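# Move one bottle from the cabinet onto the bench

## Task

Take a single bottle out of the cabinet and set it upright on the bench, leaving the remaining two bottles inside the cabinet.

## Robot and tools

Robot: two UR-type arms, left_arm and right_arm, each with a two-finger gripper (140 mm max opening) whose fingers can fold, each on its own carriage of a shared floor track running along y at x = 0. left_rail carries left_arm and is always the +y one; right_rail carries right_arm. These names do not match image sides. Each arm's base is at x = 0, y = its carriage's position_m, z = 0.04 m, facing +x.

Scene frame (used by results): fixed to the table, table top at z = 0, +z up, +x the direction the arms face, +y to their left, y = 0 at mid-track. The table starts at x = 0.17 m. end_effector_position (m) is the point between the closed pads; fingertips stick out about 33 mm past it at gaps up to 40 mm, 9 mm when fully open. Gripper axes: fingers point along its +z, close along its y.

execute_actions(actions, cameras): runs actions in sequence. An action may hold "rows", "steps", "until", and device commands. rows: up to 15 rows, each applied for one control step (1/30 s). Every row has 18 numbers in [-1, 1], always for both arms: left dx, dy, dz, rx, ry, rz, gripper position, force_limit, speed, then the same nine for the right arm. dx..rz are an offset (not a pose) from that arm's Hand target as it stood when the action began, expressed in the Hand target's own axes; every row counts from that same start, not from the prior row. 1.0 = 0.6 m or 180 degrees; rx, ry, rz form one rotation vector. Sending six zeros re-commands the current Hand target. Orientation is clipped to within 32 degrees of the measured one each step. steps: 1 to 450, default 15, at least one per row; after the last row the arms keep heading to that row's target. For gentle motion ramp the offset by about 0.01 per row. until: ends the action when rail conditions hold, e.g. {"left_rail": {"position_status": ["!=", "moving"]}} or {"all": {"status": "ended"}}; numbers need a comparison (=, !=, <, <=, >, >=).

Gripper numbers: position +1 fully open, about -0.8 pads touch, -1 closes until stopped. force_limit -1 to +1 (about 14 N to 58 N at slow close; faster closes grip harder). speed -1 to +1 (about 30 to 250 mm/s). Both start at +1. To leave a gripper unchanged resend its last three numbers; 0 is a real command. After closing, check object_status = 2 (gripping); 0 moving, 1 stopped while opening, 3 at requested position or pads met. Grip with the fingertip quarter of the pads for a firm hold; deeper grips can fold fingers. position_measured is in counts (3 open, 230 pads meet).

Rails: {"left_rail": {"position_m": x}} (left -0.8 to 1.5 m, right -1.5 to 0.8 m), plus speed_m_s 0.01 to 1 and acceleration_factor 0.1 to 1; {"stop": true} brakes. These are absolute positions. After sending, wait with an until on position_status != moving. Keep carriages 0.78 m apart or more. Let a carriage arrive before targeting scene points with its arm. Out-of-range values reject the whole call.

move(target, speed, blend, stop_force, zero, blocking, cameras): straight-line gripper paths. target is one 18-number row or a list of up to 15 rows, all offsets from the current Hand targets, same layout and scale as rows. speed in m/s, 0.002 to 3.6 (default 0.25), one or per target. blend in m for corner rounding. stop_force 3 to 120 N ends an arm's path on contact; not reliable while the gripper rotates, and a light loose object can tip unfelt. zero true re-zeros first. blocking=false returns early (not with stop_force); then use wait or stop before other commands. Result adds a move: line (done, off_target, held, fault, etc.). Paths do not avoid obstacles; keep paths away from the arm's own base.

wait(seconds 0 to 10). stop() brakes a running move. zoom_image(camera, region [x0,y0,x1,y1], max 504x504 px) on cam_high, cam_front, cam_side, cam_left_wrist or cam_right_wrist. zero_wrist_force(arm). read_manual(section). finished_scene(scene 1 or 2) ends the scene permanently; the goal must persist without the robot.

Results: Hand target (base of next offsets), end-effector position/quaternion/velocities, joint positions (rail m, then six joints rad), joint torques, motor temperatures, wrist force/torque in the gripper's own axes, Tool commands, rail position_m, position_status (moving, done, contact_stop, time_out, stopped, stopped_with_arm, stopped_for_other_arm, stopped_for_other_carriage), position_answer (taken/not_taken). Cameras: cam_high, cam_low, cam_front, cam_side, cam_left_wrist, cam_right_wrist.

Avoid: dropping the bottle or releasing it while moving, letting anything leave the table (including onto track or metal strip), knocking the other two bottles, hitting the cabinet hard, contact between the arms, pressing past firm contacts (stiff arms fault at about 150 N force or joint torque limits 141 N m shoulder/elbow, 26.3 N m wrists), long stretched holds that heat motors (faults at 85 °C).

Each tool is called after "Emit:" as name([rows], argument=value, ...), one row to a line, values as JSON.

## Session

Emit:
execute_actions(actions=[])

Scene clock: 0.00 s.
left_arm: end_effector_position=(+0.3456, +1.0233, +0.5800) position_measured=3 object_status=3 end_effector_quat_wxyz=(+0.000, +0.000, +1.000, +0.000) | right_arm: end_effector_position=(+0.3456, -1.0490, +0.5800) position_measured=3 object_status=3 end_effector_quat_wxyz=(+0.000, +0.000, +1.000, +0.000)
Joint positions: left_arm=[0.996 -0.316 -1.725 0.971 -0.816 -1.571 -0.316] | right_arm=[-1.076 -0.316 -1.725 0.971 -0.816 -1.571 -0.316]
Joint velocities: within noise
Joint torques (N m): no reading
Motor temperatures (°C): left_arm=[29 31 32 35 37 36] | right_arm=[34 30 31 39 42 39]
Wrist force (N): no reading
Wrist torque (N m): no reading
Wrist force, peak (N): no reading
Hand target: left_arm +0.3456, +1.0233, +0.5800; +0.000, +0.000, +1.000, +0.000 | right_arm +0.3456, -1.0490, +0.5800; +0.000, +0.000, +1.000, +0.000
Tool commands: left_gripper/position=+1.0 left_gripper/force_limit=+1.0 left_gripper/speed=+1.0 right_gripper/position=+1.0 right_gripper/force_limit=+1.0 right_gripper/speed=+1.0
left_rail: position_m=0.996 position_status=done
right_rail: position_m=-1.076 position_status=done
camera_calibration:
cam_left_wrist: T_world_to_cam=[[-0.00496168, 0.999435, 0.0332474, -1.03896], [0.942687, -0.00641817, 0.333616, -0.516444], [0.333641, 0.0329972, -0.942123, 0.539749], [0, 0, 0, 1]] pos_world=[0.301608, 1.01725, 0.715346]
cam_right_wrist: T_world_to_cam=[[0.0532954, 0.998542, 0.00861702, 1.0322], [0.943038, -0.053167, 0.328411, -0.570497], [0.32839, -0.00937658, -0.944496, 0.564036], [0, 0, 0, 1]] pos_world=[0.297764, -1.05574, 0.711192]

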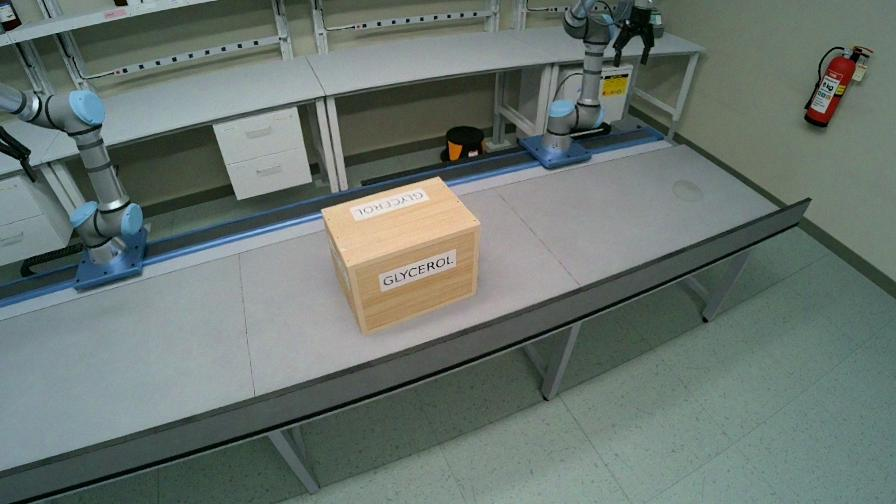

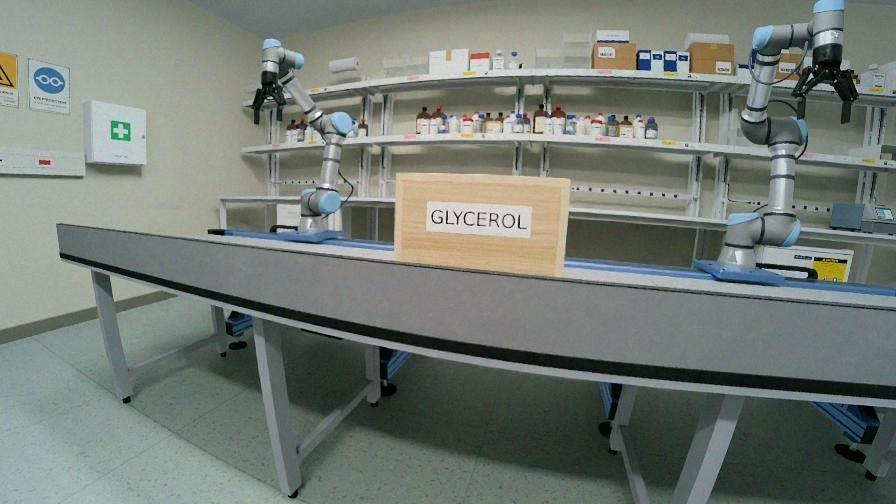

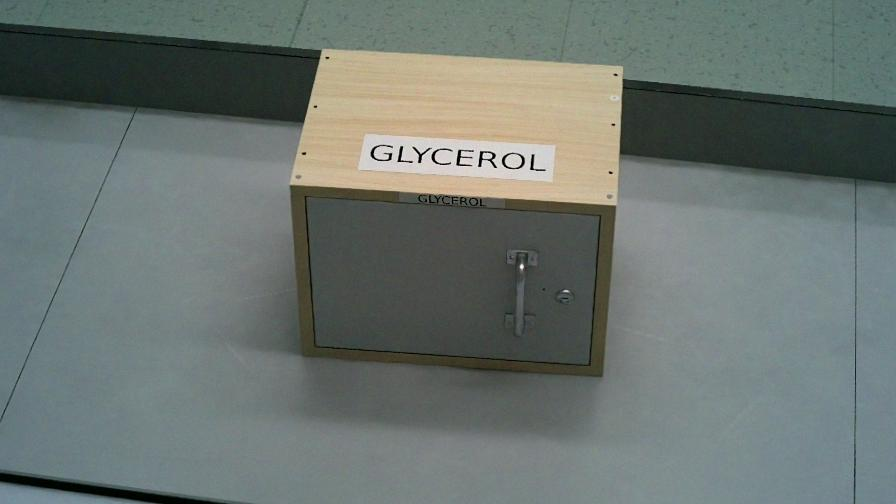

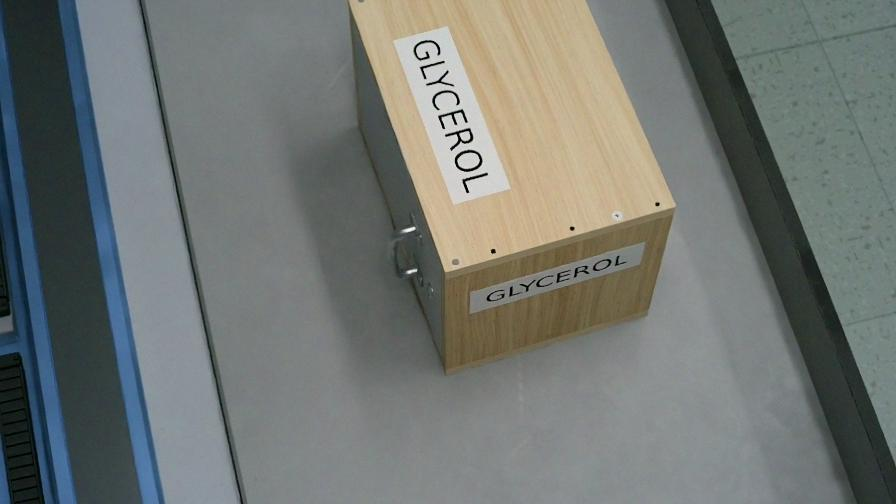

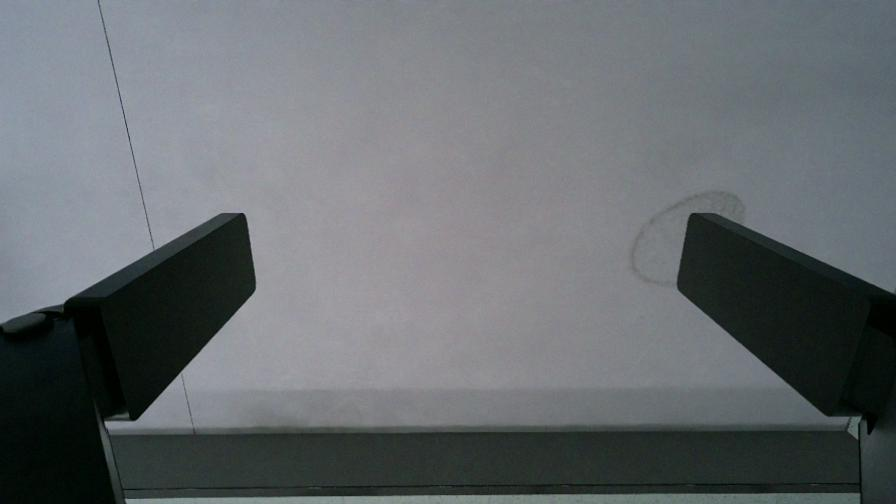

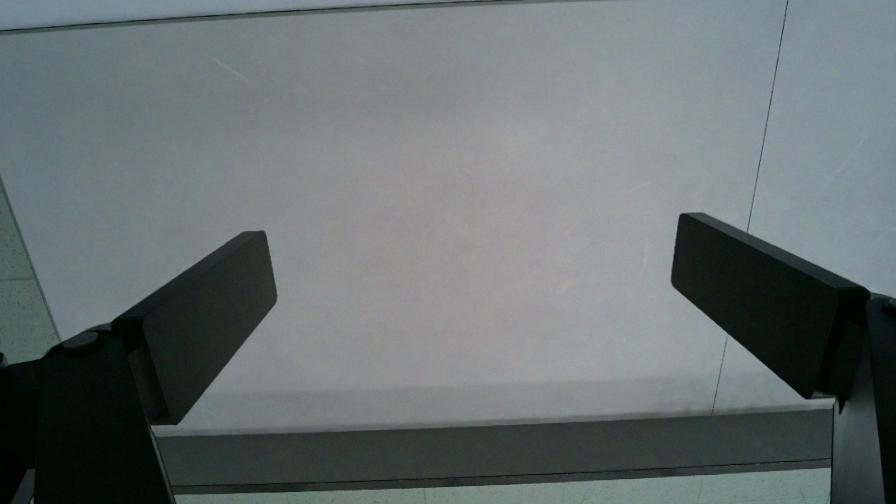

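Emit:
execute_actions([
  {"right_rail":{"position_m":-0.45},"steps":150,"until":{"right_rail":{"position_status":["!=","moving"]}}},
])

Emit:
move([
  [0,0,0,0,0,0,1,1,1,-0.119,0.5267,0.2,0,0,-0.0222,0,0,1],
  [0,0,0,0,0,0,1,1,1,-0.119,0.5267,0.613,0,0,-0.0222,0,0,1],
], speed=[0.3,0.15], cameras=["cam_right_wrist","cam_front"])

Scene clock: 20.37 s.
left_arm: end_effector_position=(+0.3456, +1.0233, +0.5800) position_measured=3 object_status=3 end_effector_quat_wxyz=(+0.000, +0.000, +1.000, +0.000) | right_arm: end_effector_position=(+0.3456, -0.4228, +0.5800) position_measured=3 object_status=3 end_effector_quat_wxyz=(+0.000, +0.000, +1.000, +0.000)
Joint positions: left_arm=[0.996 -0.316 -1.725 0.971 -0.816 -1.571 -0.316] | right_arm=[-0.45 -0.316 -1.725 0.971 -0.816 -1.571 -0.316]
Joint torques (N m): left_arm=[0.95 -14.66 -21.1 -2.45 -0.23 0.29] | right_arm=[0.57 -12.84 -19.53 -2.93 0.14 0.23]
Wrist force (N): left_arm=[-0.1 0.1 0.5] | right_arm=[0.2 0.0 -0.1]
Wrist torque (N m): left_arm=[0.03 0.01 -0.01] | right_arm=[0.01 -0.04 0.00]
Wrist force, peak (N): left_arm=[0.0 -0.7 0.5] | right_arm=[0.0 -2.6 -0.2]
Hand target: left_arm +0.3456, +1.0233, +0.5800; +0.000, +0.000, +1.000, +0.000 | right_arm +0.3456, -0.4228, +0.5800; +0.000, +0.000, +1.000, +0.000
Tool commands: left_gripper/position=+1.0 left_gripper/force_limit=+1.0 left_gripper/speed=+1.0 right_gripper/position=+1.0 right_gripper/force_limit=+1.0 right_gripper/speed=+1.0
left_rail: position_m=0.996 position_status=done
right_rail: position_m=-0.450 position_status=done

Scene clock: 24.20 s.
left_arm: end_effector_position=(+0.3456, +1.0233, +0.5800) position_measured=3 object_status=3 end_effector_quat_wxyz=(+0.000, +0.000, +1.000, +0.000) | right_arm: end_effector_position=(+0.4170, -0.1067, +0.2122) position_measured=129 object_status=3 end_effector_quat_wxyz=(+0.000, -0.035, +0.999, +0.000)
Joint positions: left_arm=[0.996 -0.316 -1.725 0.971 -0.816 -1.571 -0.316] | right_arm=[-0.45 0.439 -1.465 1.727 -1.833 -1.571 0.37]
Joint torques (N m): left_arm=[0.66 -14.01 -19.42 -2.48 -0.29 0.38] | right_arm=[-5.43 -18.18 -14.35 -4.77 1.87 -0.7]
Wrist force (N): left_arm=[-0.2 0.2 0.3] | right_arm=[0.0 -0.5 -0.6]
Wrist torque (N m): left_arm=[0.05 0.03 -0.01] | right_arm=[-0.12 0.04 -0.14]
Wrist force, peak (N): left_arm=[0.5 0.2 0.5] | right_arm=[0.4 -2.1 -0.9]
Hand target: left_arm +0.3456, +1.0233, +0.5800; +0.000, +0.000, +1.000, +0.000 | right_arm +0.4170, -0.1067, +0.2122; +0.000, -0.035, +0.999, +0.000
Off the commanded pose: left_arm 0.000 m, 0 deg | right_arm 0.000 m, 0 deg.
left_rail: position_m=0.996 position_status=done
right_rail: position_m=-0.450 position_status=done
move: done
camera_calibration:
cam_right_wrist: T_world_to_cam=[[-0.0164026, 0.999828, 0.00868593, 0.119849], [0.944445, 0.0126408, 0.328427, -0.46061], [0.32826, 0.0135904, -0.94449, 0.204615], [0, 0, 0, 1]] pos_world=[0.36982, -0.116787, 0.343492]
Images, in order (width x height): cam_front 896x504, cam_right_wrist 896x504.

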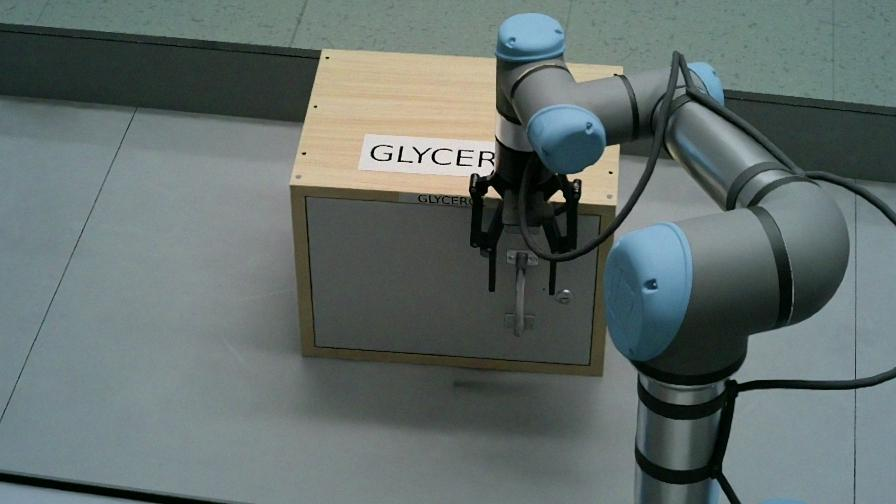

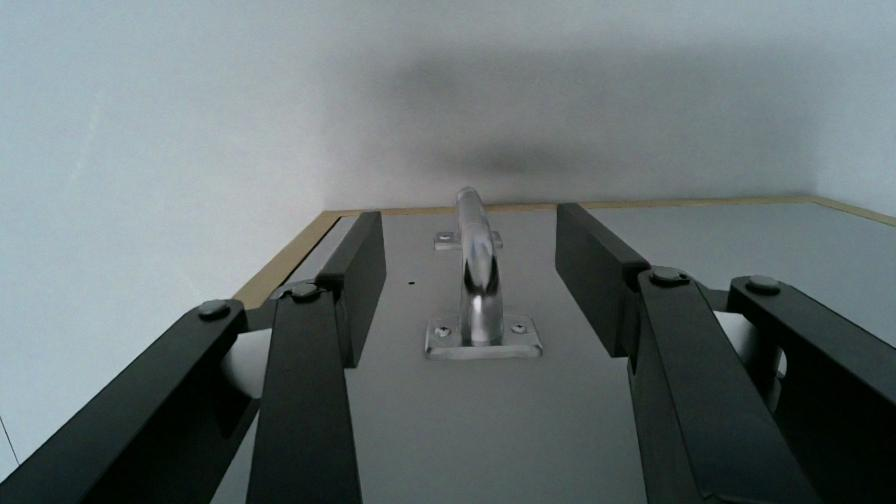

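Emit:
execute_actions([
  {"rows":[[0,0,0,0,0,0,1,1,1,0,0,0,0,0,0,-1,-0.3,-1]],"steps":75},
])

Emit:
move([
  [0,0,0,0,0,0,1,1,1,0.0385,0.0078,0,0,0,0.0278,-1,-0.3,-1],
  [0,0,0,0,0,0,1,1,1,0.1127,0.0337,0,0,0,0.0833,-1,-0.3,-1],
  [0,0,0,0,0,0,1,1,1,0.2128,0.0955,0,0,0,0.1667,-1,-0.3,-1],
  [0,0,0,0,0,0,1,1,1,0.2937,0.181,0,0,0,0.25,-1,-0.3,-1],
  [0,0,0,0,0,0,1,1,1,0.3495,0.2845,0,0,0,0.3333,-1,-0.3,-1],
  [0,0,0,0,0,0,1,1,1,0.3767,0.399,0,0,0,0.4167,-1,-0.3,-1],
  [0,0,0,0,0,0,1,1,1,0.378,0.4775,0,0,0,0.4722,-1,-0.3,-1],
], speed=0.13, blend=0.01, cameras=["cam_front"])

Scene clock: 47.70 s.
left_arm: end_effector_position=(+0.3456, +1.0233, +0.5800) position_measured=3 object_status=3 end_effector_quat_wxyz=(+0.000, +0.000, +1.000, +0.000) | right_arm: end_effector_position=(+0.4170, -0.1067, +0.2122) position_measured=213 object_status=2 end_effector_quat_wxyz=(+0.000, -0.035, +0.999, +0.000)
Joint positions: left_arm=[0.996 -0.316 -1.725 0.971 -0.816 -1.571 -0.316] | right_arm=[-0.45 0.439 -1.465 1.727 -1.833 -1.571 0.37]
Joint torques (N m): left_arm=[-0.22 -14.82 -20.54 -2.41 -0.3 0.6] | right_arm=[-12.29 -21.79 -15.13 1.65 -3.13 1.35]
Wrist force (N): left_arm=[0.4 0.2 0.3] | right_arm=[-4.3 9.6 -2.4]
Wrist torque (N m): left_arm=[0.04 -0.08 0.00] | right_arm=[-0.37 0.08 -0.07]
Wrist force, peak (N): left_arm=[-0.5 0.0 0.5] | right_arm=[-4.8 14.2 1.3]
Hand target: left_arm +0.3456, +1.0233, +0.5800; +0.000, +0.000, +1.000, +0.000 | right_arm +0.4170, -0.1067, +0.2122; +0.000, -0.035, +0.999, +0.000
Off the commanded pose: left_arm 0.000 m, 0 deg | right_arm 0.000 m, 0 deg.
left_rail: position_m=0.996 position_status=done
right_rail: position_m=-0.450 position_status=done

Scene clock: 53.90 s.
left_arm: end_effector_position=(+0.3456, +1.0233, +0.5800) position_measured=3 object_status=3 end_effector_quat_wxyz=(+0.000, +0.000, +1.000, +0.000) | right_arm: end_effector_position=(+0.1708, +0.1632, +0.2122) position_measured=213 object_status=2 end_effector_quat_wxyz=(+0.000, +0.649, +0.760, +0.000)
Joint positions: left_arm=[0.996 -0.316 -1.725 0.971 -0.816 -1.571 -0.316] | right_arm=[-0.45 1.088 -1.238 1.445 -1.778 -1.571 2.502]
Joint torques (N m): left_arm=[-0.13 -14.35 -20.78 -2.54 -0.35 0.55] | right_arm=[3.98 -19.46 -32.36 -1.57 -3.95 1.81]
Wrist force (N): left_arm=[0.1 -0.1 0.0] | right_arm=[-1.7 -10.2 -16.0]
Wrist torque (N m): left_arm=[-0.01 -0.01 0.00] | right_arm=[0.27 0.17 -0.30]
Wrist force, peak (N): left_arm=[0.3 -0.4 0.5] | right_arm=[-2.0 -16.9 -10.9]
Hand target: left_arm +0.3456, +1.0233, +0.5800; +0.000, +0.000, +1.000, +0.000 | right_arm +0.1708, +0.1633, +0.2122; +0.000, +0.649, +0.760, +0.000
Off the commanded pose: left_arm 0.000 m, 0 deg | right_arm 0.000 m, 0 deg.
left_rail: position_m=0.996 position_status=done
right_rail: position_m=-0.450 position_status=done
move: done
Images, in order (width x height): cam_front 896x504.

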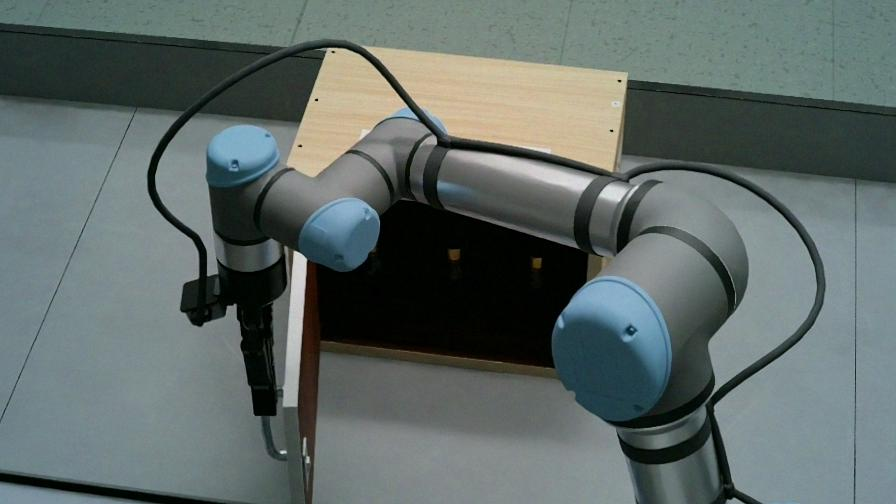

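Emit:
execute_actions([
  {"rows":[[0,0,0,0,0,0,1,1,1,0,0,0,0,0,0,0.1,-0.3,-0.6]],"steps":45},
])

Emit:
move([
  [0,0,0,0,0,0,1,1,1,0,0,-0.3667,0,0,0,0.1,-0.3,-0.6],
  [0,0,0,0,0,0,1,1,1,-0.507,0.188,-0.447,0,0,0.528,0.1,-0.3,-0.6],
], speed=0.5, blend=0.03)

Emit:
move([
  [0,0,0,0,0,0,1,1,1,0,0,0.05,0,0.18,0,0.1,-0.3,-0.6],
  [0,0,0,0,0,0,1,1,1,0.0615,-0.163,0.633,0,0.333,0,0.1,-0.3,-0.6],
], speed=0.4, blend=0.05, cameras=["cam_right_wrist","cam_front"])

Scene clock: 63.47 s.
left_arm: end_effector_position=(+0.3456, +1.0233, +0.5800) position_measured=3 object_status=3 end_effector_quat_wxyz=(+0.000, +0.000, +1.000, +0.000) | right_arm: end_effector_position=(+0.1708, +0.1633, +0.2122) position_measured=117 object_status=3 end_effector_quat_wxyz=(+0.000, +0.649, +0.760, +0.000)
Joint positions: left_arm=[0.996 -0.316 -1.725 0.971 -0.816 -1.571 -0.316] | right_arm=[-0.45 1.088 -1.238 1.445 -1.778 -1.571 2.502]
Joint torques (N m): left_arm=[0.34 -14.56 -20.56 -2.59 -0.57 0.61] | right_arm=[2.28 -55.31 -30.44 -1.18 2.01 1.01]
Wrist force (N): left_arm=[0.1 0.0 -0.1] | right_arm=[-0.6 -0.3 -0.3]
Wrist torque (N m): left_arm=[0.01 -0.03 -0.01] | right_arm=[-0.07 0.17 -0.18]
Wrist force, peak (N): left_arm=[-0.1 0.2 0.7] | right_arm=[-1.4 -10.8 -16.2]
Hand target: left_arm +0.3456, +1.0233, +0.5800; +0.000, +0.000, +1.000, +0.000 | right_arm +0.1708, +0.1633, +0.2122; +0.000, +0.649, +0.760, +0.000
Off the commanded pose: left_arm 0.000 m, 0 deg | right_arm 0.000 m, 0 deg.
left_rail: position_m=0.996 position_status=done
right_rail: position_m=-0.450 position_status=done

Scene clock: 66.27 s.
left_arm: end_effector_position=(+0.3456, +1.0233, +0.5800) position_measured=3 object_status=3 end_effector_quat_wxyz=(+0.000, +0.000, +1.000, +0.000) | right_arm: end_effector_position=(+0.3298, -0.1195, +0.4804) position_measured=117 object_status=3 end_effector_quat_wxyz=(+0.000, +0.999, +0.035, +0.000)
Joint positions: left_arm=[0.996 -0.316 -1.725 0.971 -0.816 -1.571 -0.316] | right_arm=[-0.45 0.497 -1.591 1.159 -1.139 -1.571 3.569]
Joint torques (N m): left_arm=[0.51 -14.15 -20.31 -2.64 -0.53 0.76] | right_arm=[-9.24 -37.93 -18.65 -0.92 -1.47 1.6]
Wrist force (N): left_arm=[-0.2 -0.2 -0.2] | right_arm=[-0.7 -0.1 -0.5]
Wrist torque (N m): left_arm=[-0.04 0.04 0.00] | right_arm=[-0.02 0.15 -0.12]
Wrist force, peak (N): left_arm=[-0.3 0.2 0.4] | right_arm=[0.5 -1.5 -2.9]
Hand target: left_arm +0.3456, +1.0233, +0.5800; +0.000, +0.000, +1.000, +0.000 | right_arm +0.3298, -0.1196, +0.4804; +0.000, +0.999, +0.035, +0.000
Off the commanded pose: left_arm 0.000 m, 0 deg | right_arm 0.000 m, 0 deg.
left_rail: position_m=0.996 position_status=done
right_rail: position_m=-0.450 position_status=done
move: done

Scene clock: 68.87 s.
left_arm: end_effector_position=(+0.3456, +1.0233, +0.5800) position_measured=3 object_status=3 end_effector_quat_wxyz=(+0.000, +0.000, +1.000, +0.000) | right_arm: end_effector_position=(+0.3598, -0.0194, +0.1006) position_measured=117 object_status=3 end_effector_quat_wxyz=(-0.017, +0.866, +0.030, +0.499)
Joint positions: left_arm=[0.996 -0.316 -1.725 0.971 -0.816 -1.571 -0.316] | right_arm=[-0.45 1.032 -1.017 2.314 -3.647 -2.361 3.765]
Joint torques (N m): left_arm=[0.36 -13.46 -20.6 -2.73 -0.65 0.7] | right_arm=[-9.83 -22.92 -13.57 -5.09 0.6 -1.24]
Wrist force (N): left_arm=[0.2 0.0 0.1] | right_arm=[-0.9 0.4 -1.0]
Wrist torque (N m): left_arm=[-0.01 -0.04 -0.01] | right_arm=[0.13 0.22 -0.13]
Wrist force, peak (N): left_arm=[0.0 -0.3 0.5] | right_arm=[-2.8 -0.5 0.9]
Hand target: left_arm +0.3456, +1.0233, +0.5800; +0.000, +0.000, +1.000, +0.000 | right_arm +0.3598, -0.0194, +0.1006; -0.017, +0.866, +0.030, +0.499
Off the commanded pose: left_arm 0.000 m, 0 deg | right_arm 0.000 m, 0 deg.
left_rail: position_m=0.996 position_status=done
right_rail: position_m=-0.450 position_status=done
move: done
camera_calibration:
cam_right_wrist: T_world_to_cam=[[0.0348032, -0.998517, -0.0418689, -0.0195277], [-0.758486, 0.000889102, -0.651689, 0.340169], [0.65076, 0.0544378, -0.75733, -0.0173724], [0, 0, 0, 1]] pos_world=[0.269998, -0.0188555, 0.20771]
Images, in order (width x height): cam_front 896x504, cam_right_wrist 896x504.

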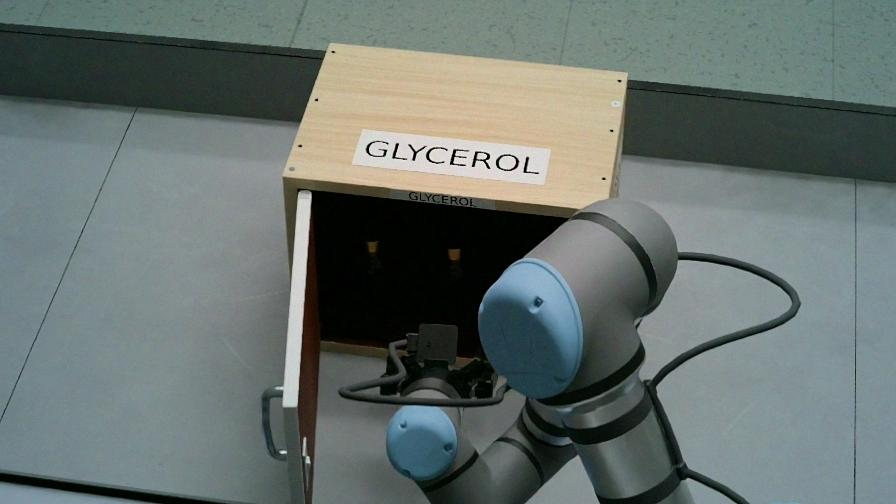

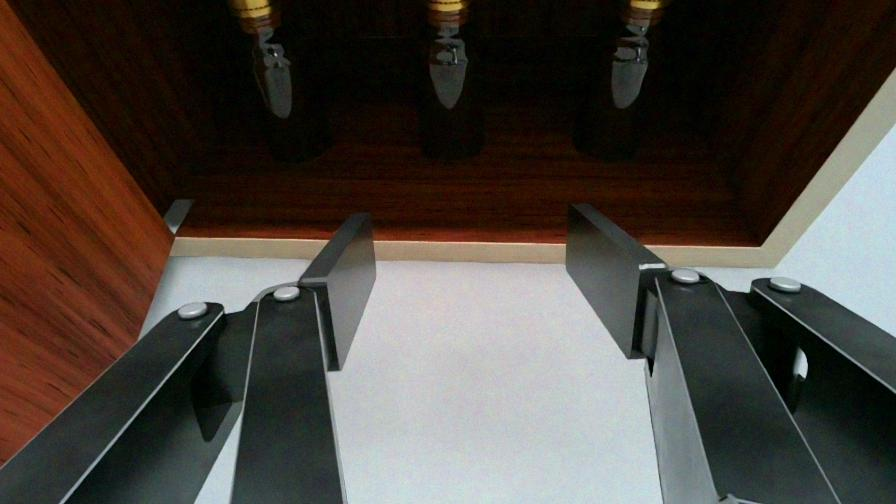

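Emit:
move(target=[0,0,0,0,0,0,1,1,1,0.0835,-0.0017,0.2588,0,0,0,0.1,-0.3,-0.6], speed=0.13, stop_force=8)

Emit:
execute_actions([
  {"rows":[[0,0,0,0,0,0,1,1,1,0,0,0,0,0,0,-1,-0.4,-1]],"steps":80},
], cameras=["cam_right_wrist"])

Scene clock: 88.37 s.
left_arm: end_effector_position=(+0.3456, +1.0233, +0.5800) position_measured=3 object_status=3 end_effector_quat_wxyz=(+0.000, +0.000, +1.000, +0.000) | right_arm: end_effector_position=(+0.5189, -0.0074, +0.0662) position_measured=117 object_status=3 end_effector_quat_wxyz=(-0.017, +0.866, +0.030, +0.499)
Joint positions: left_arm=[0.996 -0.316 -1.725 0.971 -0.816 -1.571 -0.316] | right_arm=[-0.45 0.763 -0.823 2.07 -3.743 -2.158 3.537]
Joint torques (N m): left_arm=[0.06 -14.68 -20.18 -2.58 -0.64 0.99] | right_arm=[-9.62 -30.94 -21.24 -1.29 1.16 -1.33]
Wrist force (N): left_arm=[0.2 0.0 -0.1] | right_arm=[-1.2 0.9 -0.9]
Wrist torque (N m): left_arm=[-0.01 -0.04 -0.01] | right_arm=[0.25 0.27 -0.11]
Wrist force, peak (N): left_arm=[0.2 0.0 0.6] | right_arm=[-1.6 0.2 -2.3]
Hand target: left_arm +0.3456, +1.0233, +0.5800; +0.000, +0.000, +1.000, +0.000 | right_arm +0.5189, -0.0074, +0.0662; -0.017, +0.866, +0.030, +0.499
Off the commanded pose: left_arm 0.000 m, 0 deg | right_arm 0.000 m, 0 deg.
left_rail: position_m=0.996 position_status=done
right_rail: position_m=-0.450 position_status=done
move: done

Scene clock: 91.23 s.
left_arm: end_effector_position=(+0.3456, +1.0233, +0.5800) position_measured=3 object_status=3 end_effector_quat_wxyz=(+0.000, +0.000, +1.000, +0.000) | right_arm: end_effector_position=(+0.5189, -0.0074, +0.0662) position_measured=162 object_status=2 end_effector_quat_wxyz=(-0.017, +0.866, +0.030, +0.499)
Joint positions: left_arm=[0.996 -0.316 -1.725 0.971 -0.816 -1.571 -0.316] | right_arm=[-0.45 0.763 -0.823 2.07 -3.743 -2.158 3.537]
Joint torques (N m): left_arm=[0.45 -15.67 -20.5 -2.92 -0.69 0.94] | right_arm=[-9.15 -30.75 -11.37 -1.46 -2.45 -1.27]
Wrist force (N): left_arm=[0.1 0.2 0.0] | right_arm=[0.6 -0.2 -3.3]
Wrist torque (N m): left_arm=[0.04 -0.03 0.00] | right_arm=[0.29 0.18 -0.03]
Wrist force, peak (N): left_arm=[-0.5 0.3 0.5] | right_arm=[0.6 0.2 -4.5]
Hand target: left_arm +0.3456, +1.0233, +0.5800; +0.000, +0.000, +1.000, +0.000 | right_arm +0.5189, -0.0074, +0.0662; -0.017, +0.866, +0.030, +0.499
Off the commanded pose: left_arm 0.000 m, 0 deg | right_arm 0.000 m, 0 deg.
left_rail: position_m=0.996 position_status=done
right_rail: position_m=-0.450 position_status=done
camera_calibration:
cam_right_wrist: T_world_to_cam=[[0.0348059, -0.998517, -0.041872, -0.0145201], [-0.758444, 0.000892576, -0.651738, 0.43833], [0.650809, 0.0544418, -0.757287, -0.147577], [0, 0, 0, 1]] pos_world=[0.428998, -0.00685542, 0.17331]
Images, in order (width x height): cam_right_wrist 896x504.

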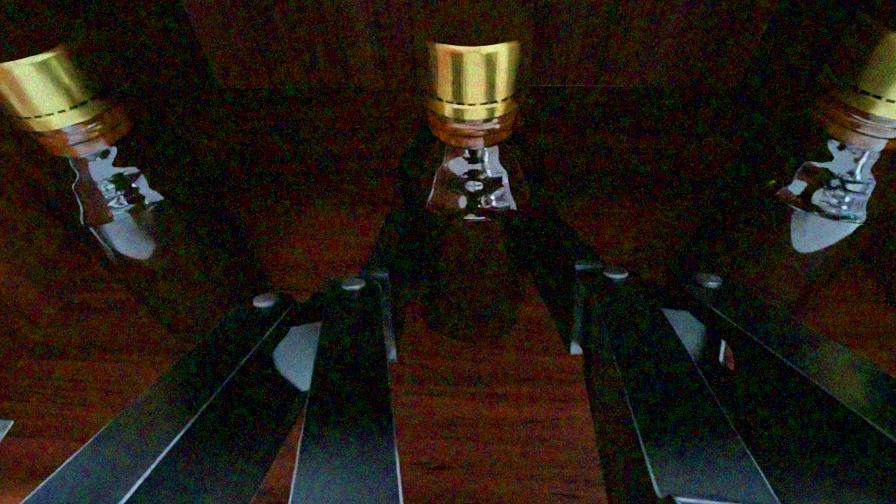

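Emit:
move([
  [0,0,0,0,0,0,1,1,1,0.029,0,-0.0167,0,0,0,-1,-0.4,-1],
  [0,0,0,0,0,0,1,1,1,-0.1087,0,-0.2542,0,0,0,-1,-0.4,-1],
], speed=[0.05,0.12], blend=0.005, cameras=["cam_right_wrist"])

Emit:
execute_actions([
  {"right_rail":{"position_m":-0.8,"speed_m_s":0.25,"acceleration_factor":0.3},"left_rail":{"position_m":0.5,"speed_m_s":0.5,"acceleration_factor":0.5},"steps":240,"until":{"all":{"status":"ended"}}},
])

Emit:
move(target=[0,0,0,0,0,0,1,1,1,-0.0404,0,0.0233,0,0,0,-1,-0.4,-1], speed=0.1)

Emit:
move(target=[0,0,0,0,0,0,1,1,1,-0.0231,0,0.0133,0,0,0,-1,-0.4,-1], speed=0.015, stop_force=3.5, cameras=["cam_right_wrist","cam_side","cam_front"])

Scene clock: 106.37 s.
left_arm: end_effector_position=(+0.3456, +1.0233, +0.5800) position_measured=3 object_status=3 end_effector_quat_wxyz=(+0.000, +0.000, +1.000, +0.000) | right_arm: end_effector_position=(+0.3546, -0.0188, +0.0861) position_measured=162 object_status=2 end_effector_quat_wxyz=(-0.017, +0.866, +0.030, +0.499)
Joint positions: left_arm=[0.996 -0.316 -1.725 0.971 -0.816 -1.571 -0.316] | right_arm=[-0.45 1.044 -0.975 2.315 -3.681 -2.369 3.777]
Joint torques (N m): left_arm=[0.44 -14.63 -20.05 -2.7 -0.82 1] | right_arm=[9.18 -50.17 0.65 -1.99 -3.21 1.67]
Wrist force (N): left_arm=[-0.1 0.0 0.1] | right_arm=[-3.6 0.4 0.3]
Wrist torque (N m): left_arm=[0.01 0.02 -0.01] | right_arm=[0.16 0.23 -0.33]
Wrist force, peak (N): left_arm=[-0.7 0.3 0.1] | right_arm=[-4.4 0.5 -0.9]
Hand target: left_arm +0.3456, +1.0233, +0.5800; +0.000, +0.000, +1.000, +0.000 | right_arm +0.3546, -0.0188, +0.0861; -0.017, +0.866, +0.030, +0.499
Off the commanded pose: left_arm 0.000 m, 0 deg | right_arm 0.000 m, 0 deg.
left_rail: position_m=0.996 position_status=done
right_rail: position_m=-0.450 position_status=done
move: done
camera_calibration:
cam_right_wrist: T_world_to_cam=[[0.0348819, -0.998517, -0.0418073, -0.0193878], [-0.75844, 0.000792867, -0.651742, 0.326771], [0.650809, 0.0544423, -0.757287, -0.0250237], [0, 0, 0, 1]] pos_world=[0.264799, -0.0182558, 0.19321]
Images, in order (width x height): cam_right_wrist 896x504.

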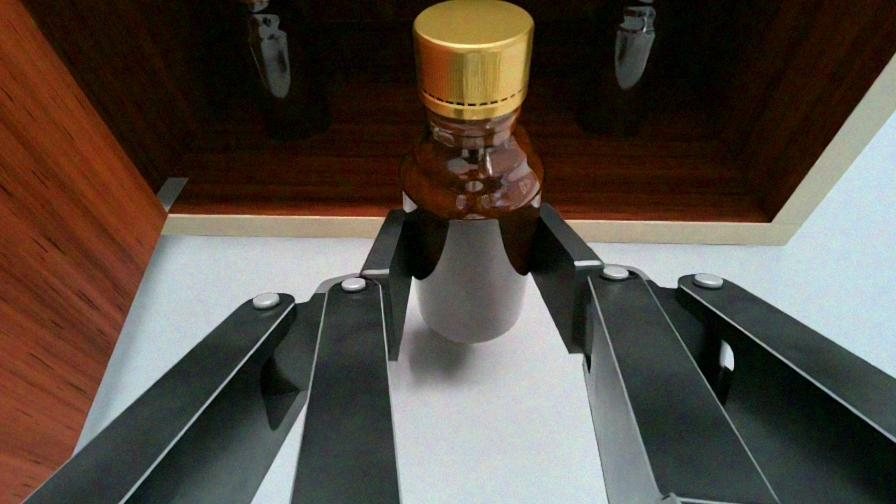

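Scene clock: 108.80 s.
left_arm: end_effector_position=(+0.3456, +0.5272, +0.5800) position_measured=3 object_status=3 end_effector_quat_wxyz=(+0.000, +0.000, +1.000, +0.000) | right_arm: end_effector_position=(+0.3546, -0.3688, +0.0861) position_measured=162 object_status=2 end_effector_quat_wxyz=(-0.017, +0.866, +0.030, +0.499)
Joint positions: left_arm=[0.5 -0.316 -1.725 0.971 -0.816 -1.571 -0.316] | right_arm=[-0.8 1.044 -0.975 2.315 -3.681 -2.369 3.777]
Joint torques (N m): left_arm=[0.27 -14.78 -20.66 -2.81 -0.91 1.16] | right_arm=[5.64 -47.22 -12.08 -2.51 -2.13 1.66]
Wrist force (N): left_arm=[0.0 0.3 -0.1] | right_arm=[-3.4 0.1 0.7]
Wrist torque (N m): left_arm=[0.08 0.00 -0.01] | right_arm=[0.07 0.21 -0.32]
Wrist force, peak (N): left_arm=[0.1 -1.3 0.0] | right_arm=[-3.8 1.4 0.4]
Hand target: left_arm +0.3456, +0.5272, +0.5800; +0.000, +0.000, +1.000, +0.000 | right_arm +0.3546, -0.3688, +0.0861; -0.017, +0.866, +0.030, +0.499
Tool commands: left_gripper/position=+1.0 left_gripper/force_limit=+1.0 left_gripper/speed=+1.0 right_gripper/position=-1.0 right_gripper/force_limit=-0.4 right_gripper/speed=-1.0
Off the commanded pose: left_arm 0.000 m, 0 deg | right_arm 0.000 m, 0 deg.
left_rail: position_m=0.500 speed_m_s=0.50 position_status=done
right_rail: position_m=-0.800 speed_m_s=0.25 position_status=done

Scene clock: 109.70 s.
left_arm: end_effector_position=(+0.3456, +0.5272, +0.5800) position_measured=3 object_status=3 end_effector_quat_wxyz=(+0.000, +0.000, +1.000, +0.000) | right_arm: end_effector_position=(+0.3545, -0.3688, +0.0582) position_measured=162 object_status=2 end_effector_quat_wxyz=(-0.017, +0.866, +0.030, +0.499)
Joint positions: left_arm=[0.5 -0.316 -1.725 0.971 -0.816 -1.571 -0.316] | right_arm=[-0.8 1.044 -0.888 2.305 -3.758 -2.369 3.778]
Joint torques (N m): left_arm=[0.35 -14.21 -20.94 -2.83 -0.86 1.23] | right_arm=[4.12 -26.92 -17.35 -5.59 -3.09 -1.39]
Wrist force (N): left_arm=[0.2 -0.1 0.1] | right_arm=[-3.6 0.2 0.1]
Wrist torque (N m): left_arm=[-0.02 -0.05 0.00] | right_arm=[0.13 0.25 -0.25]
Wrist force, peak (N): left_arm=[-0.3 -0.2 0.4] | right_arm=[-4.5 0.4 0.7]
Hand target: left_arm +0.3456, +0.5272, +0.5800; +0.000, +0.000, +1.000, +0.000 | right_arm +0.3546, -0.3688, +0.0582; -0.017, +0.866, +0.030, +0.499
Off the commanded pose: left_arm 0.000 m, 0 deg | right_arm 0.000 m, 0 deg.
left_rail: position_m=0.500 speed_m_s=0.50 position_status=done
right_rail: position_m=-0.800 speed_m_s=0.25 position_status=done
move: done

Scene clock: 111.47 s.
left_arm: end_effector_position=(+0.3456, +0.5272, +0.5800) position_measured=3 object_status=3 end_effector_quat_wxyz=(+0.000, +0.000, +1.000, +0.000) | right_arm: end_effector_position=(+0.3545, -0.3688, +0.0478) position_measured=162 object_status=2 end_effector_quat_wxyz=(-0.017, +0.866, +0.030, +0.499)
Joint positions: left_arm=[0.5 -0.316 -1.725 0.971 -0.816 -1.571 -0.316] | right_arm=[-0.8 1.044 -0.856 2.3 -3.785 -2.369 3.778]
Joint torques (N m): left_arm=[0.43 -15.6 -20.81 -2.81 -0.82 1.33] | right_arm=[3.91 -52.43 3.67 -2.6 -1.06 1.35]
Wrist force (N): left_arm=[0.0 0.4 0.3] | right_arm=[-3.7 0.5 0.3]
Wrist torque (N m): left_arm=[0.08 0.00 0.00] | right_arm=[0.20 0.29 -0.25]
Wrist force, peak (N): left_arm=[-0.4 0.2 0.3] | right_arm=[7.3 0.5 -5.3]
Hand target: left_arm +0.3456, +0.5272, +0.5800; +0.000, +0.000, +1.000, +0.000 | right_arm +0.3545, -0.3688, +0.0478; -0.017, +0.866, +0.030, +0.499 (not the last commanded pose)
Off the commanded pose: left_arm 0.000 m, 0 deg | right_arm 0.006 m, 0 deg.
left_rail: position_m=0.500 speed_m_s=0.50 position_status=done
right_rail: position_m=-0.800 speed_m_s=0.25 position_status=done
move: contact (right_arm)
camera_calibration:
cam_right_wrist: T_world_to_cam=[[0.0347349, -0.998522, -0.0418005, -0.370431], [-0.758536, 0.000892182, -0.651631, 0.302055], [0.650705, 0.0543415, -0.757383, -0.0349022], [0, 0, 0, 1]] pos_world=[0.264698, -0.368256, 0.15491]
Images, in order (width x height): cam_front 896x504, cam_side 896x504, cam_right_wrist 896x504.

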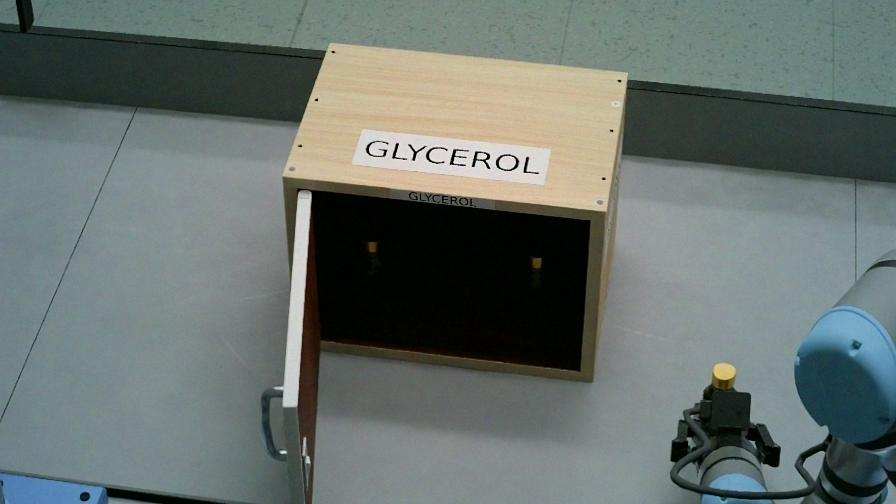

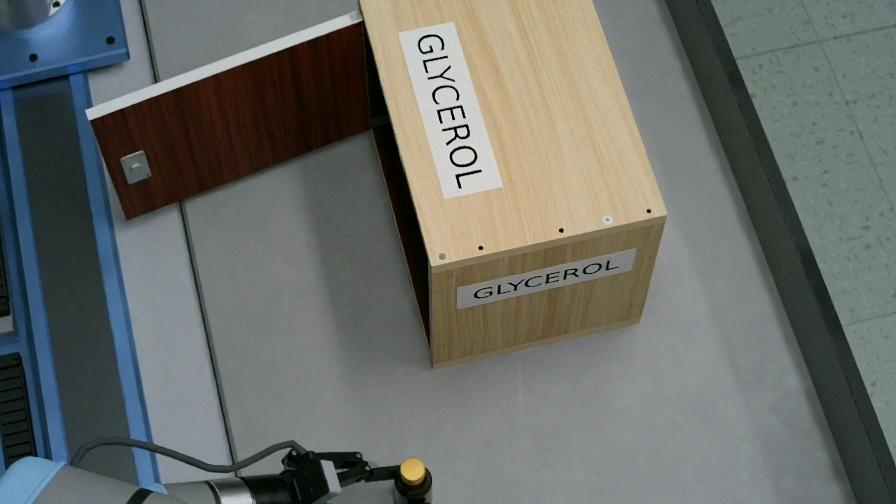

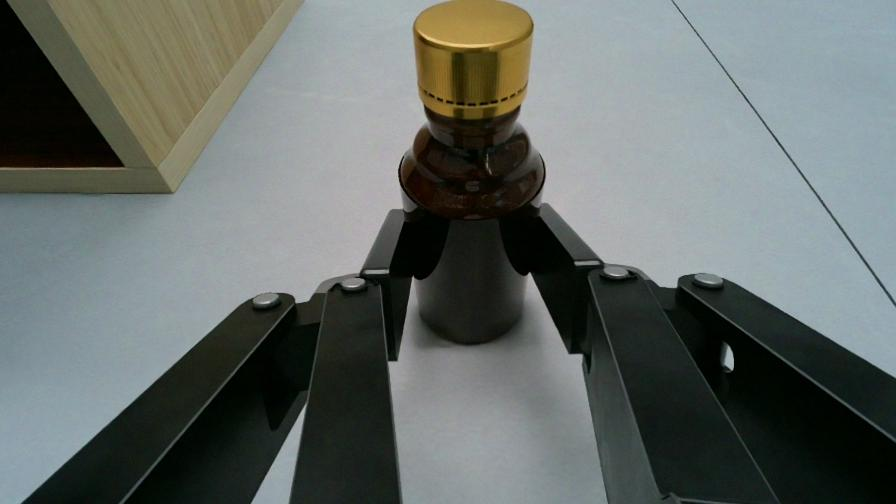

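Emit:
execute_actions([
  {"rows":[[0,0,0,0,0,0,-1,-1,-0.3,0,0,0,0,0,0,0.1,-0.4,-1]],"steps":60},
])

Emit:
move([
  [0.1777,-0.412,0.3,0,0,0.4389,-1,-1,-0.3,0,0,-0.25,0,0,0,0.1,-0.4,-1],
  [0.1777,-0.412,0.592,0,0,0.4389,-1,-1,-0.3,0,0,-0.25,0,0,0,0.1,-0.4,-1],
], speed=0.25, blend=[0.03,0])

Emit:
move([
  [-0.2327,-0.0265,0,0,0,-0.0278,-1,-1,-0.3,0,0,0,0,0,0,0.1,-0.4,-1],
  [-0.3202,-0.014,0,0,0,-0.1167,-1,-1,-0.3,0,0,0,0,0,0,0.1,-0.4,-1],
  [-0.4192,0.0347,0,0,0,-0.2278,-1,-1,-0.3,0,0,0,0,0,0,0.1,-0.4,-1],
  [-0.4958,0.1144,0,0,0,-0.3389,-1,-1,-0.3,0,0,0,0,0,0,0.1,-0.4,-1],
  [-0.5308,0.1833,0,0,0,-0.4167,-1,-1,-0.3,0,0,0,0,0,0,0.1,-0.4,-1],
], speed=0.13, blend=0.01, cameras=["cam_front","cam_side"])

Scene clock: 136.50 s.
left_arm: end_effector_position=(+0.3456, +0.5272, +0.5800) position_measured=232 object_status=3 end_effector_quat_wxyz=(+0.000, +0.000, +1.000, +0.000) | right_arm: end_effector_position=(+0.3545, -0.3688, +0.0479) position_measured=117 object_status=3 end_effector_quat_wxyz=(-0.017, +0.866, +0.030, +0.499)
Joint positions: left_arm=[0.5 -0.316 -1.725 0.971 -0.816 -1.571 -0.316] | right_arm=[-0.8 1.044 -0.856 2.3 -3.785 -2.369 3.778]
Joint torques (N m): left_arm=[0.5 -14.36 -20.42 -2.78 -0.91 1.03] | right_arm=[7.64 -33.72 3.67 -1.38 0.47 1.11]
Wrist force (N): left_arm=[0.2 0.1 -0.1] | right_arm=[-1.0 0.8 -1.1]
Wrist torque (N m): left_arm=[0.02 -0.04 -0.01] | right_arm=[0.24 0.26 -0.25]
Wrist force, peak (N): left_arm=[0.5 0.3 0.1] | right_arm=[-4.0 0.8 0.5]
Hand target: left_arm +0.3456, +0.5272, +0.5800; +0.000, +0.000, +1.000, +0.000 | right_arm +0.3545, -0.3688, +0.0478; -0.017, +0.866, +0.030, +0.499
Off the commanded pose: left_arm 0.000 m, 0 deg | right_arm 0.000 m, 0 deg.
left_rail: position_m=0.500 speed_m_s=0.50 position_status=done
right_rail: position_m=-0.800 speed_m_s=0.25 position_status=done

Scene clock: 140.60 s.
left_arm: end_effector_position=(+0.2390, +0.2800, +0.2248) position_measured=232 object_status=3 end_effector_quat_wxyz=(+0.000, +0.636, +0.772, +0.000) | right_arm: end_effector_position=(+0.2250, -0.3777, +0.1230) position_measured=117 object_status=3 end_effector_quat_wxyz=(-0.017, +0.866, +0.030, +0.499)
Joint positions: left_arm=[0.5 -1.167 -2.043 2.158 -1.686 -1.571 0.212] | right_arm=[-0.8 1.344 -1.205 2.404 -3.237 -2.546 4.166]
Joint torques (N m): left_arm=[8.04 3.78 -19.74 -4.02 1.79 1.64] | right_arm=[7.87 -42.33 -22.45 -1.18 -3.27 1.8]
Wrist force (N): left_arm=[0.3 0.7 0.4] | right_arm=[-0.8 1.0 -1.0]
Wrist torque (N m): left_arm=[0.09 -0.09 -0.02] | right_arm=[0.24 0.19 -0.32]
Wrist force, peak (N): left_arm=[0.6 0.1 2.7] | right_arm=[-1.0 1.4 -1.3]
Hand target: left_arm +0.2390, +0.2800, +0.2248; +0.000, +0.636, +0.772, +0.000 | right_arm +0.2250, -0.3777, +0.1230; -0.017, +0.866, +0.030, +0.499
Off the commanded pose: left_arm 0.000 m, 0 deg | right_arm 0.000 m, 0 deg.
left_rail: position_m=0.500 speed_m_s=0.50 position_status=done
right_rail: position_m=-0.800 speed_m_s=0.25 position_status=done
move: done

Scene clock: 146.83 s.
left_arm: end_effector_position=(+0.4077, -0.0116, +0.2248) position_measured=232 object_status=3 end_effector_quat_wxyz=(+0.000, +0.035, +0.999, +0.000) | right_arm: end_effector_position=(+0.2250, -0.3777, +0.1230) position_measured=117 object_status=3 end_effector_quat_wxyz=(-0.017, +0.866, +0.030, +0.499)
Joint positions: left_arm=[0.5 -1.103 -1.201 1.362 -1.732 -1.571 -1.033] | right_arm=[-0.8 1.344 -1.205 2.404 -3.237 -2.546 4.166]
Joint torques (N m): left_arm=[8.45 -35.23 -34.79 -1.75 2.48 -1.04] | right_arm=[7.75 -42.05 -22.38 -1.02 -3.23 1.64]
Wrist force (N): left_arm=[4.3 1.1 0.3] | right_arm=[-0.9 1.1 -1.0]
Wrist torque (N m): left_arm=[-0.03 -0.44 0.10] | right_arm=[0.27 0.21 -0.32]
Wrist force, peak (N): left_arm=[13.0 2.2 -1.6] | right_arm=[-0.6 1.4 -1.5]
Hand target: left_arm +0.4077, -0.0116, +0.2248; +0.000, +0.035, +0.999, +0.000 | right_arm +0.2250, -0.3777, +0.1230; -0.017, +0.866, +0.030, +0.499
Off the commanded pose: left_arm 0.000 m, 0 deg | right_arm 0.000 m, 0 deg.
left_rail: position_m=0.500 speed_m_s=0.50 position_status=done
right_rail: position_m=-0.800 speed_m_s=0.25 position_status=done
move: done
Images, in order (width x height): cam_front 896x504, cam_side 896x504.

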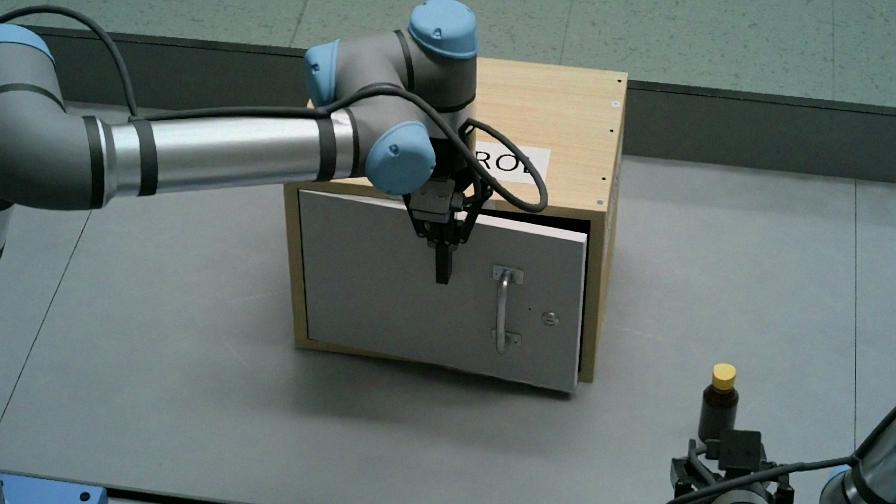

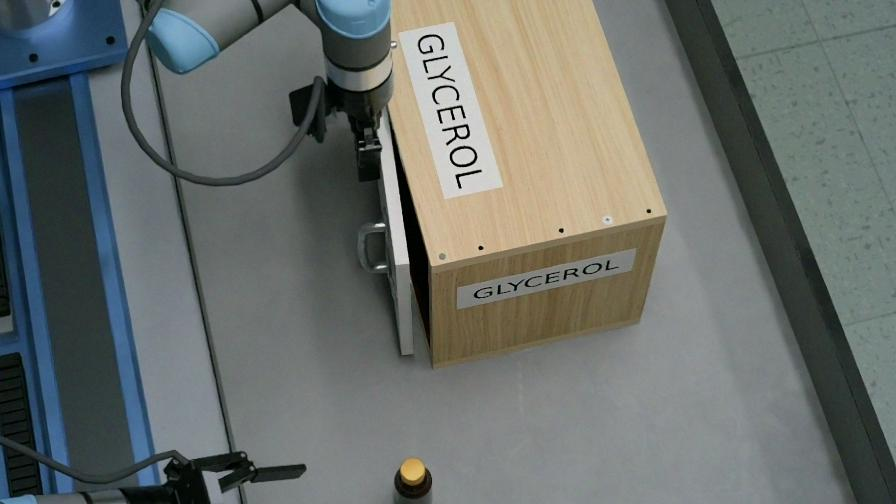

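Emit:
move(target=[-0.053,0.004,0,0,0,0,-1,-1,-0.3,0,0,0,0,0,0,0.1,-0.4,-1], speed=0.03, stop_force=20)

Emit:
move(target=[0.12,0,0,0,0,0,-1,-1,-0.3,0,0,0,0,0,0,0.1,-0.4,-1], speed=0.15, cameras=["cam_front","cam_side"])

Emit:
zoom_image(camera="cam_front", region=[280, 160, 630, 400])

Scene clock: 156.10 s.
left_arm: end_effector_position=(+0.4280, -0.0114, +0.2248) position_measured=232 object_status=3 end_effector_quat_wxyz=(+0.000, +0.035, +0.999, +0.000) | right_arm: end_effector_position=(+0.2250, -0.3777, +0.1230) position_measured=117 object_status=3 end_effector_quat_wxyz=(-0.017, +0.866, +0.030, +0.499)
Joint positions: left_arm=[0.5 -1.075 -1.17 1.318 -1.719 -1.571 -1.005] | right_arm=[-0.8 1.344 -1.205 2.404 -3.237 -2.546 4.166]
Joint torques (N m): left_arm=[-7.13 -56.08 -19.76 -4.15 -2.05 -1.18] | right_arm=[7.69 -41.7 -21.74 -1.31 -3.04 1.69]
Wrist force (N): left_arm=[0.8 -0.9 1.2] | right_arm=[-1.0 1.1 -1.1]
Wrist torque (N m): left_arm=[-0.19 -0.21 0.02] | right_arm=[0.26 0.25 -0.32]
Wrist force, peak (N): left_arm=[30.3 -2.3 -3.9] | right_arm=[-1.4 0.9 -1.7]
Hand target: left_arm +0.4280, -0.0114, +0.2248; +0.000, +0.035, +0.999, +0.000 (not the last commanded pose) | right_arm +0.2250, -0.3777, +0.1230; -0.017, +0.866, +0.030, +0.499
Off the commanded pose: left_arm 0.012 m, 0 deg | right_arm 0.000 m, 0 deg.
left_rail: position_m=0.500 speed_m_s=0.50 position_status=done
right_rail: position_m=-0.800 speed_m_s=0.25 position_status=done
move: contact (left_arm)

Scene clock: 157.10 s.
left_arm: end_effector_position=(+0.3562, -0.0064, +0.2248) position_measured=232 object_status=3 end_effector_quat_wxyz=(+0.000, +0.035, +0.999, +0.000) | right_arm: end_effector_position=(+0.2250, -0.3777, +0.1230) position_measured=117 object_status=3 end_effector_quat_wxyz=(-0.017, +0.866, +0.030, +0.499)
Joint positions: left_arm=[0.5 -1.175 -1.285 1.475 -1.761 -1.571 -1.105] | right_arm=[-0.8 1.344 -1.205 2.404 -3.237 -2.546 4.166]
Joint torques (N m): left_arm=[-6.69 -51.86 -20.28 -3.93 2.03 -1.29] | right_arm=[8.92 -41 -21.72 -1.1 -3.14 1.63]
Wrist force (N): left_arm=[0.6 -0.6 1.3] | right_arm=[-0.8 0.9 -1.0]
Wrist torque (N m): left_arm=[-0.16 -0.16 0.04] | right_arm=[0.22 0.21 -0.31]
Wrist force, peak (N): left_arm=[2.6 -0.5 1.2] | right_arm=[-1.1 0.8 -1.4]
Hand target: left_arm +0.3562, -0.0064, +0.2248; +0.000, +0.035, +0.999, +0.000 | right_arm +0.2250, -0.3777, +0.1230; -0.017, +0.866, +0.030, +0.499
Off the commanded pose: left_arm 0.000 m, 0 deg | right_arm 0.000 m, 0 deg.
left_rail: position_m=0.500 speed_m_s=0.50 position_status=done
right_rail: position_m=-0.800 speed_m_s=0.25 position_status=done
move: done
Images, in order (width x height): cam_front 896x504, cam_side 896x504.

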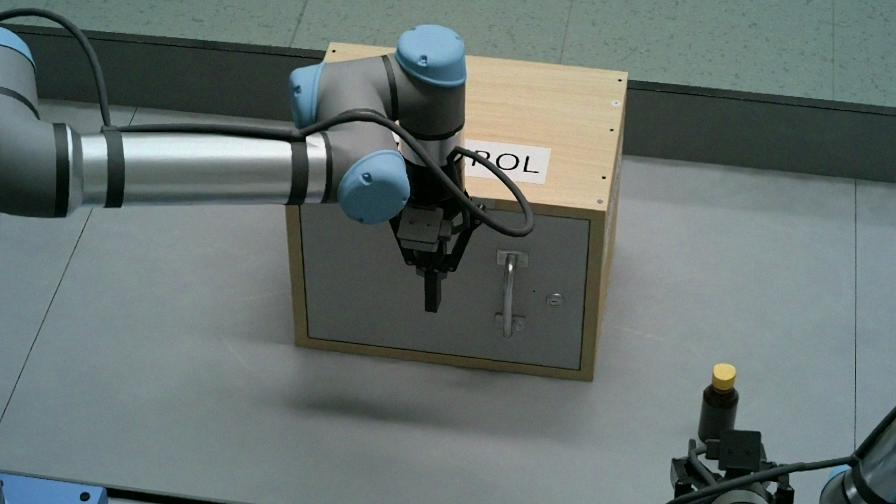

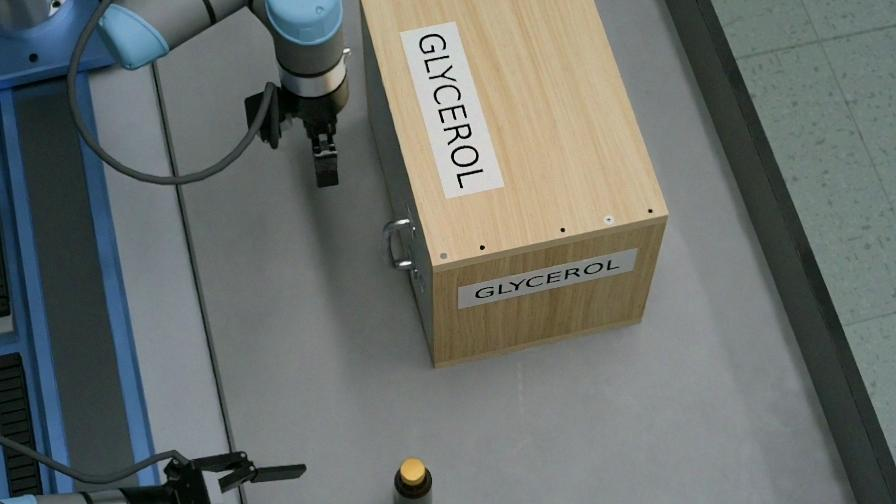

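Scaled by 1.440.

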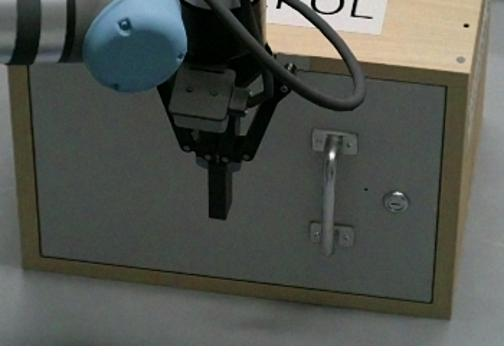

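Closed, bottle standing.

Emit:
finished_scene(scene=2)

The scene is finished: the task was done.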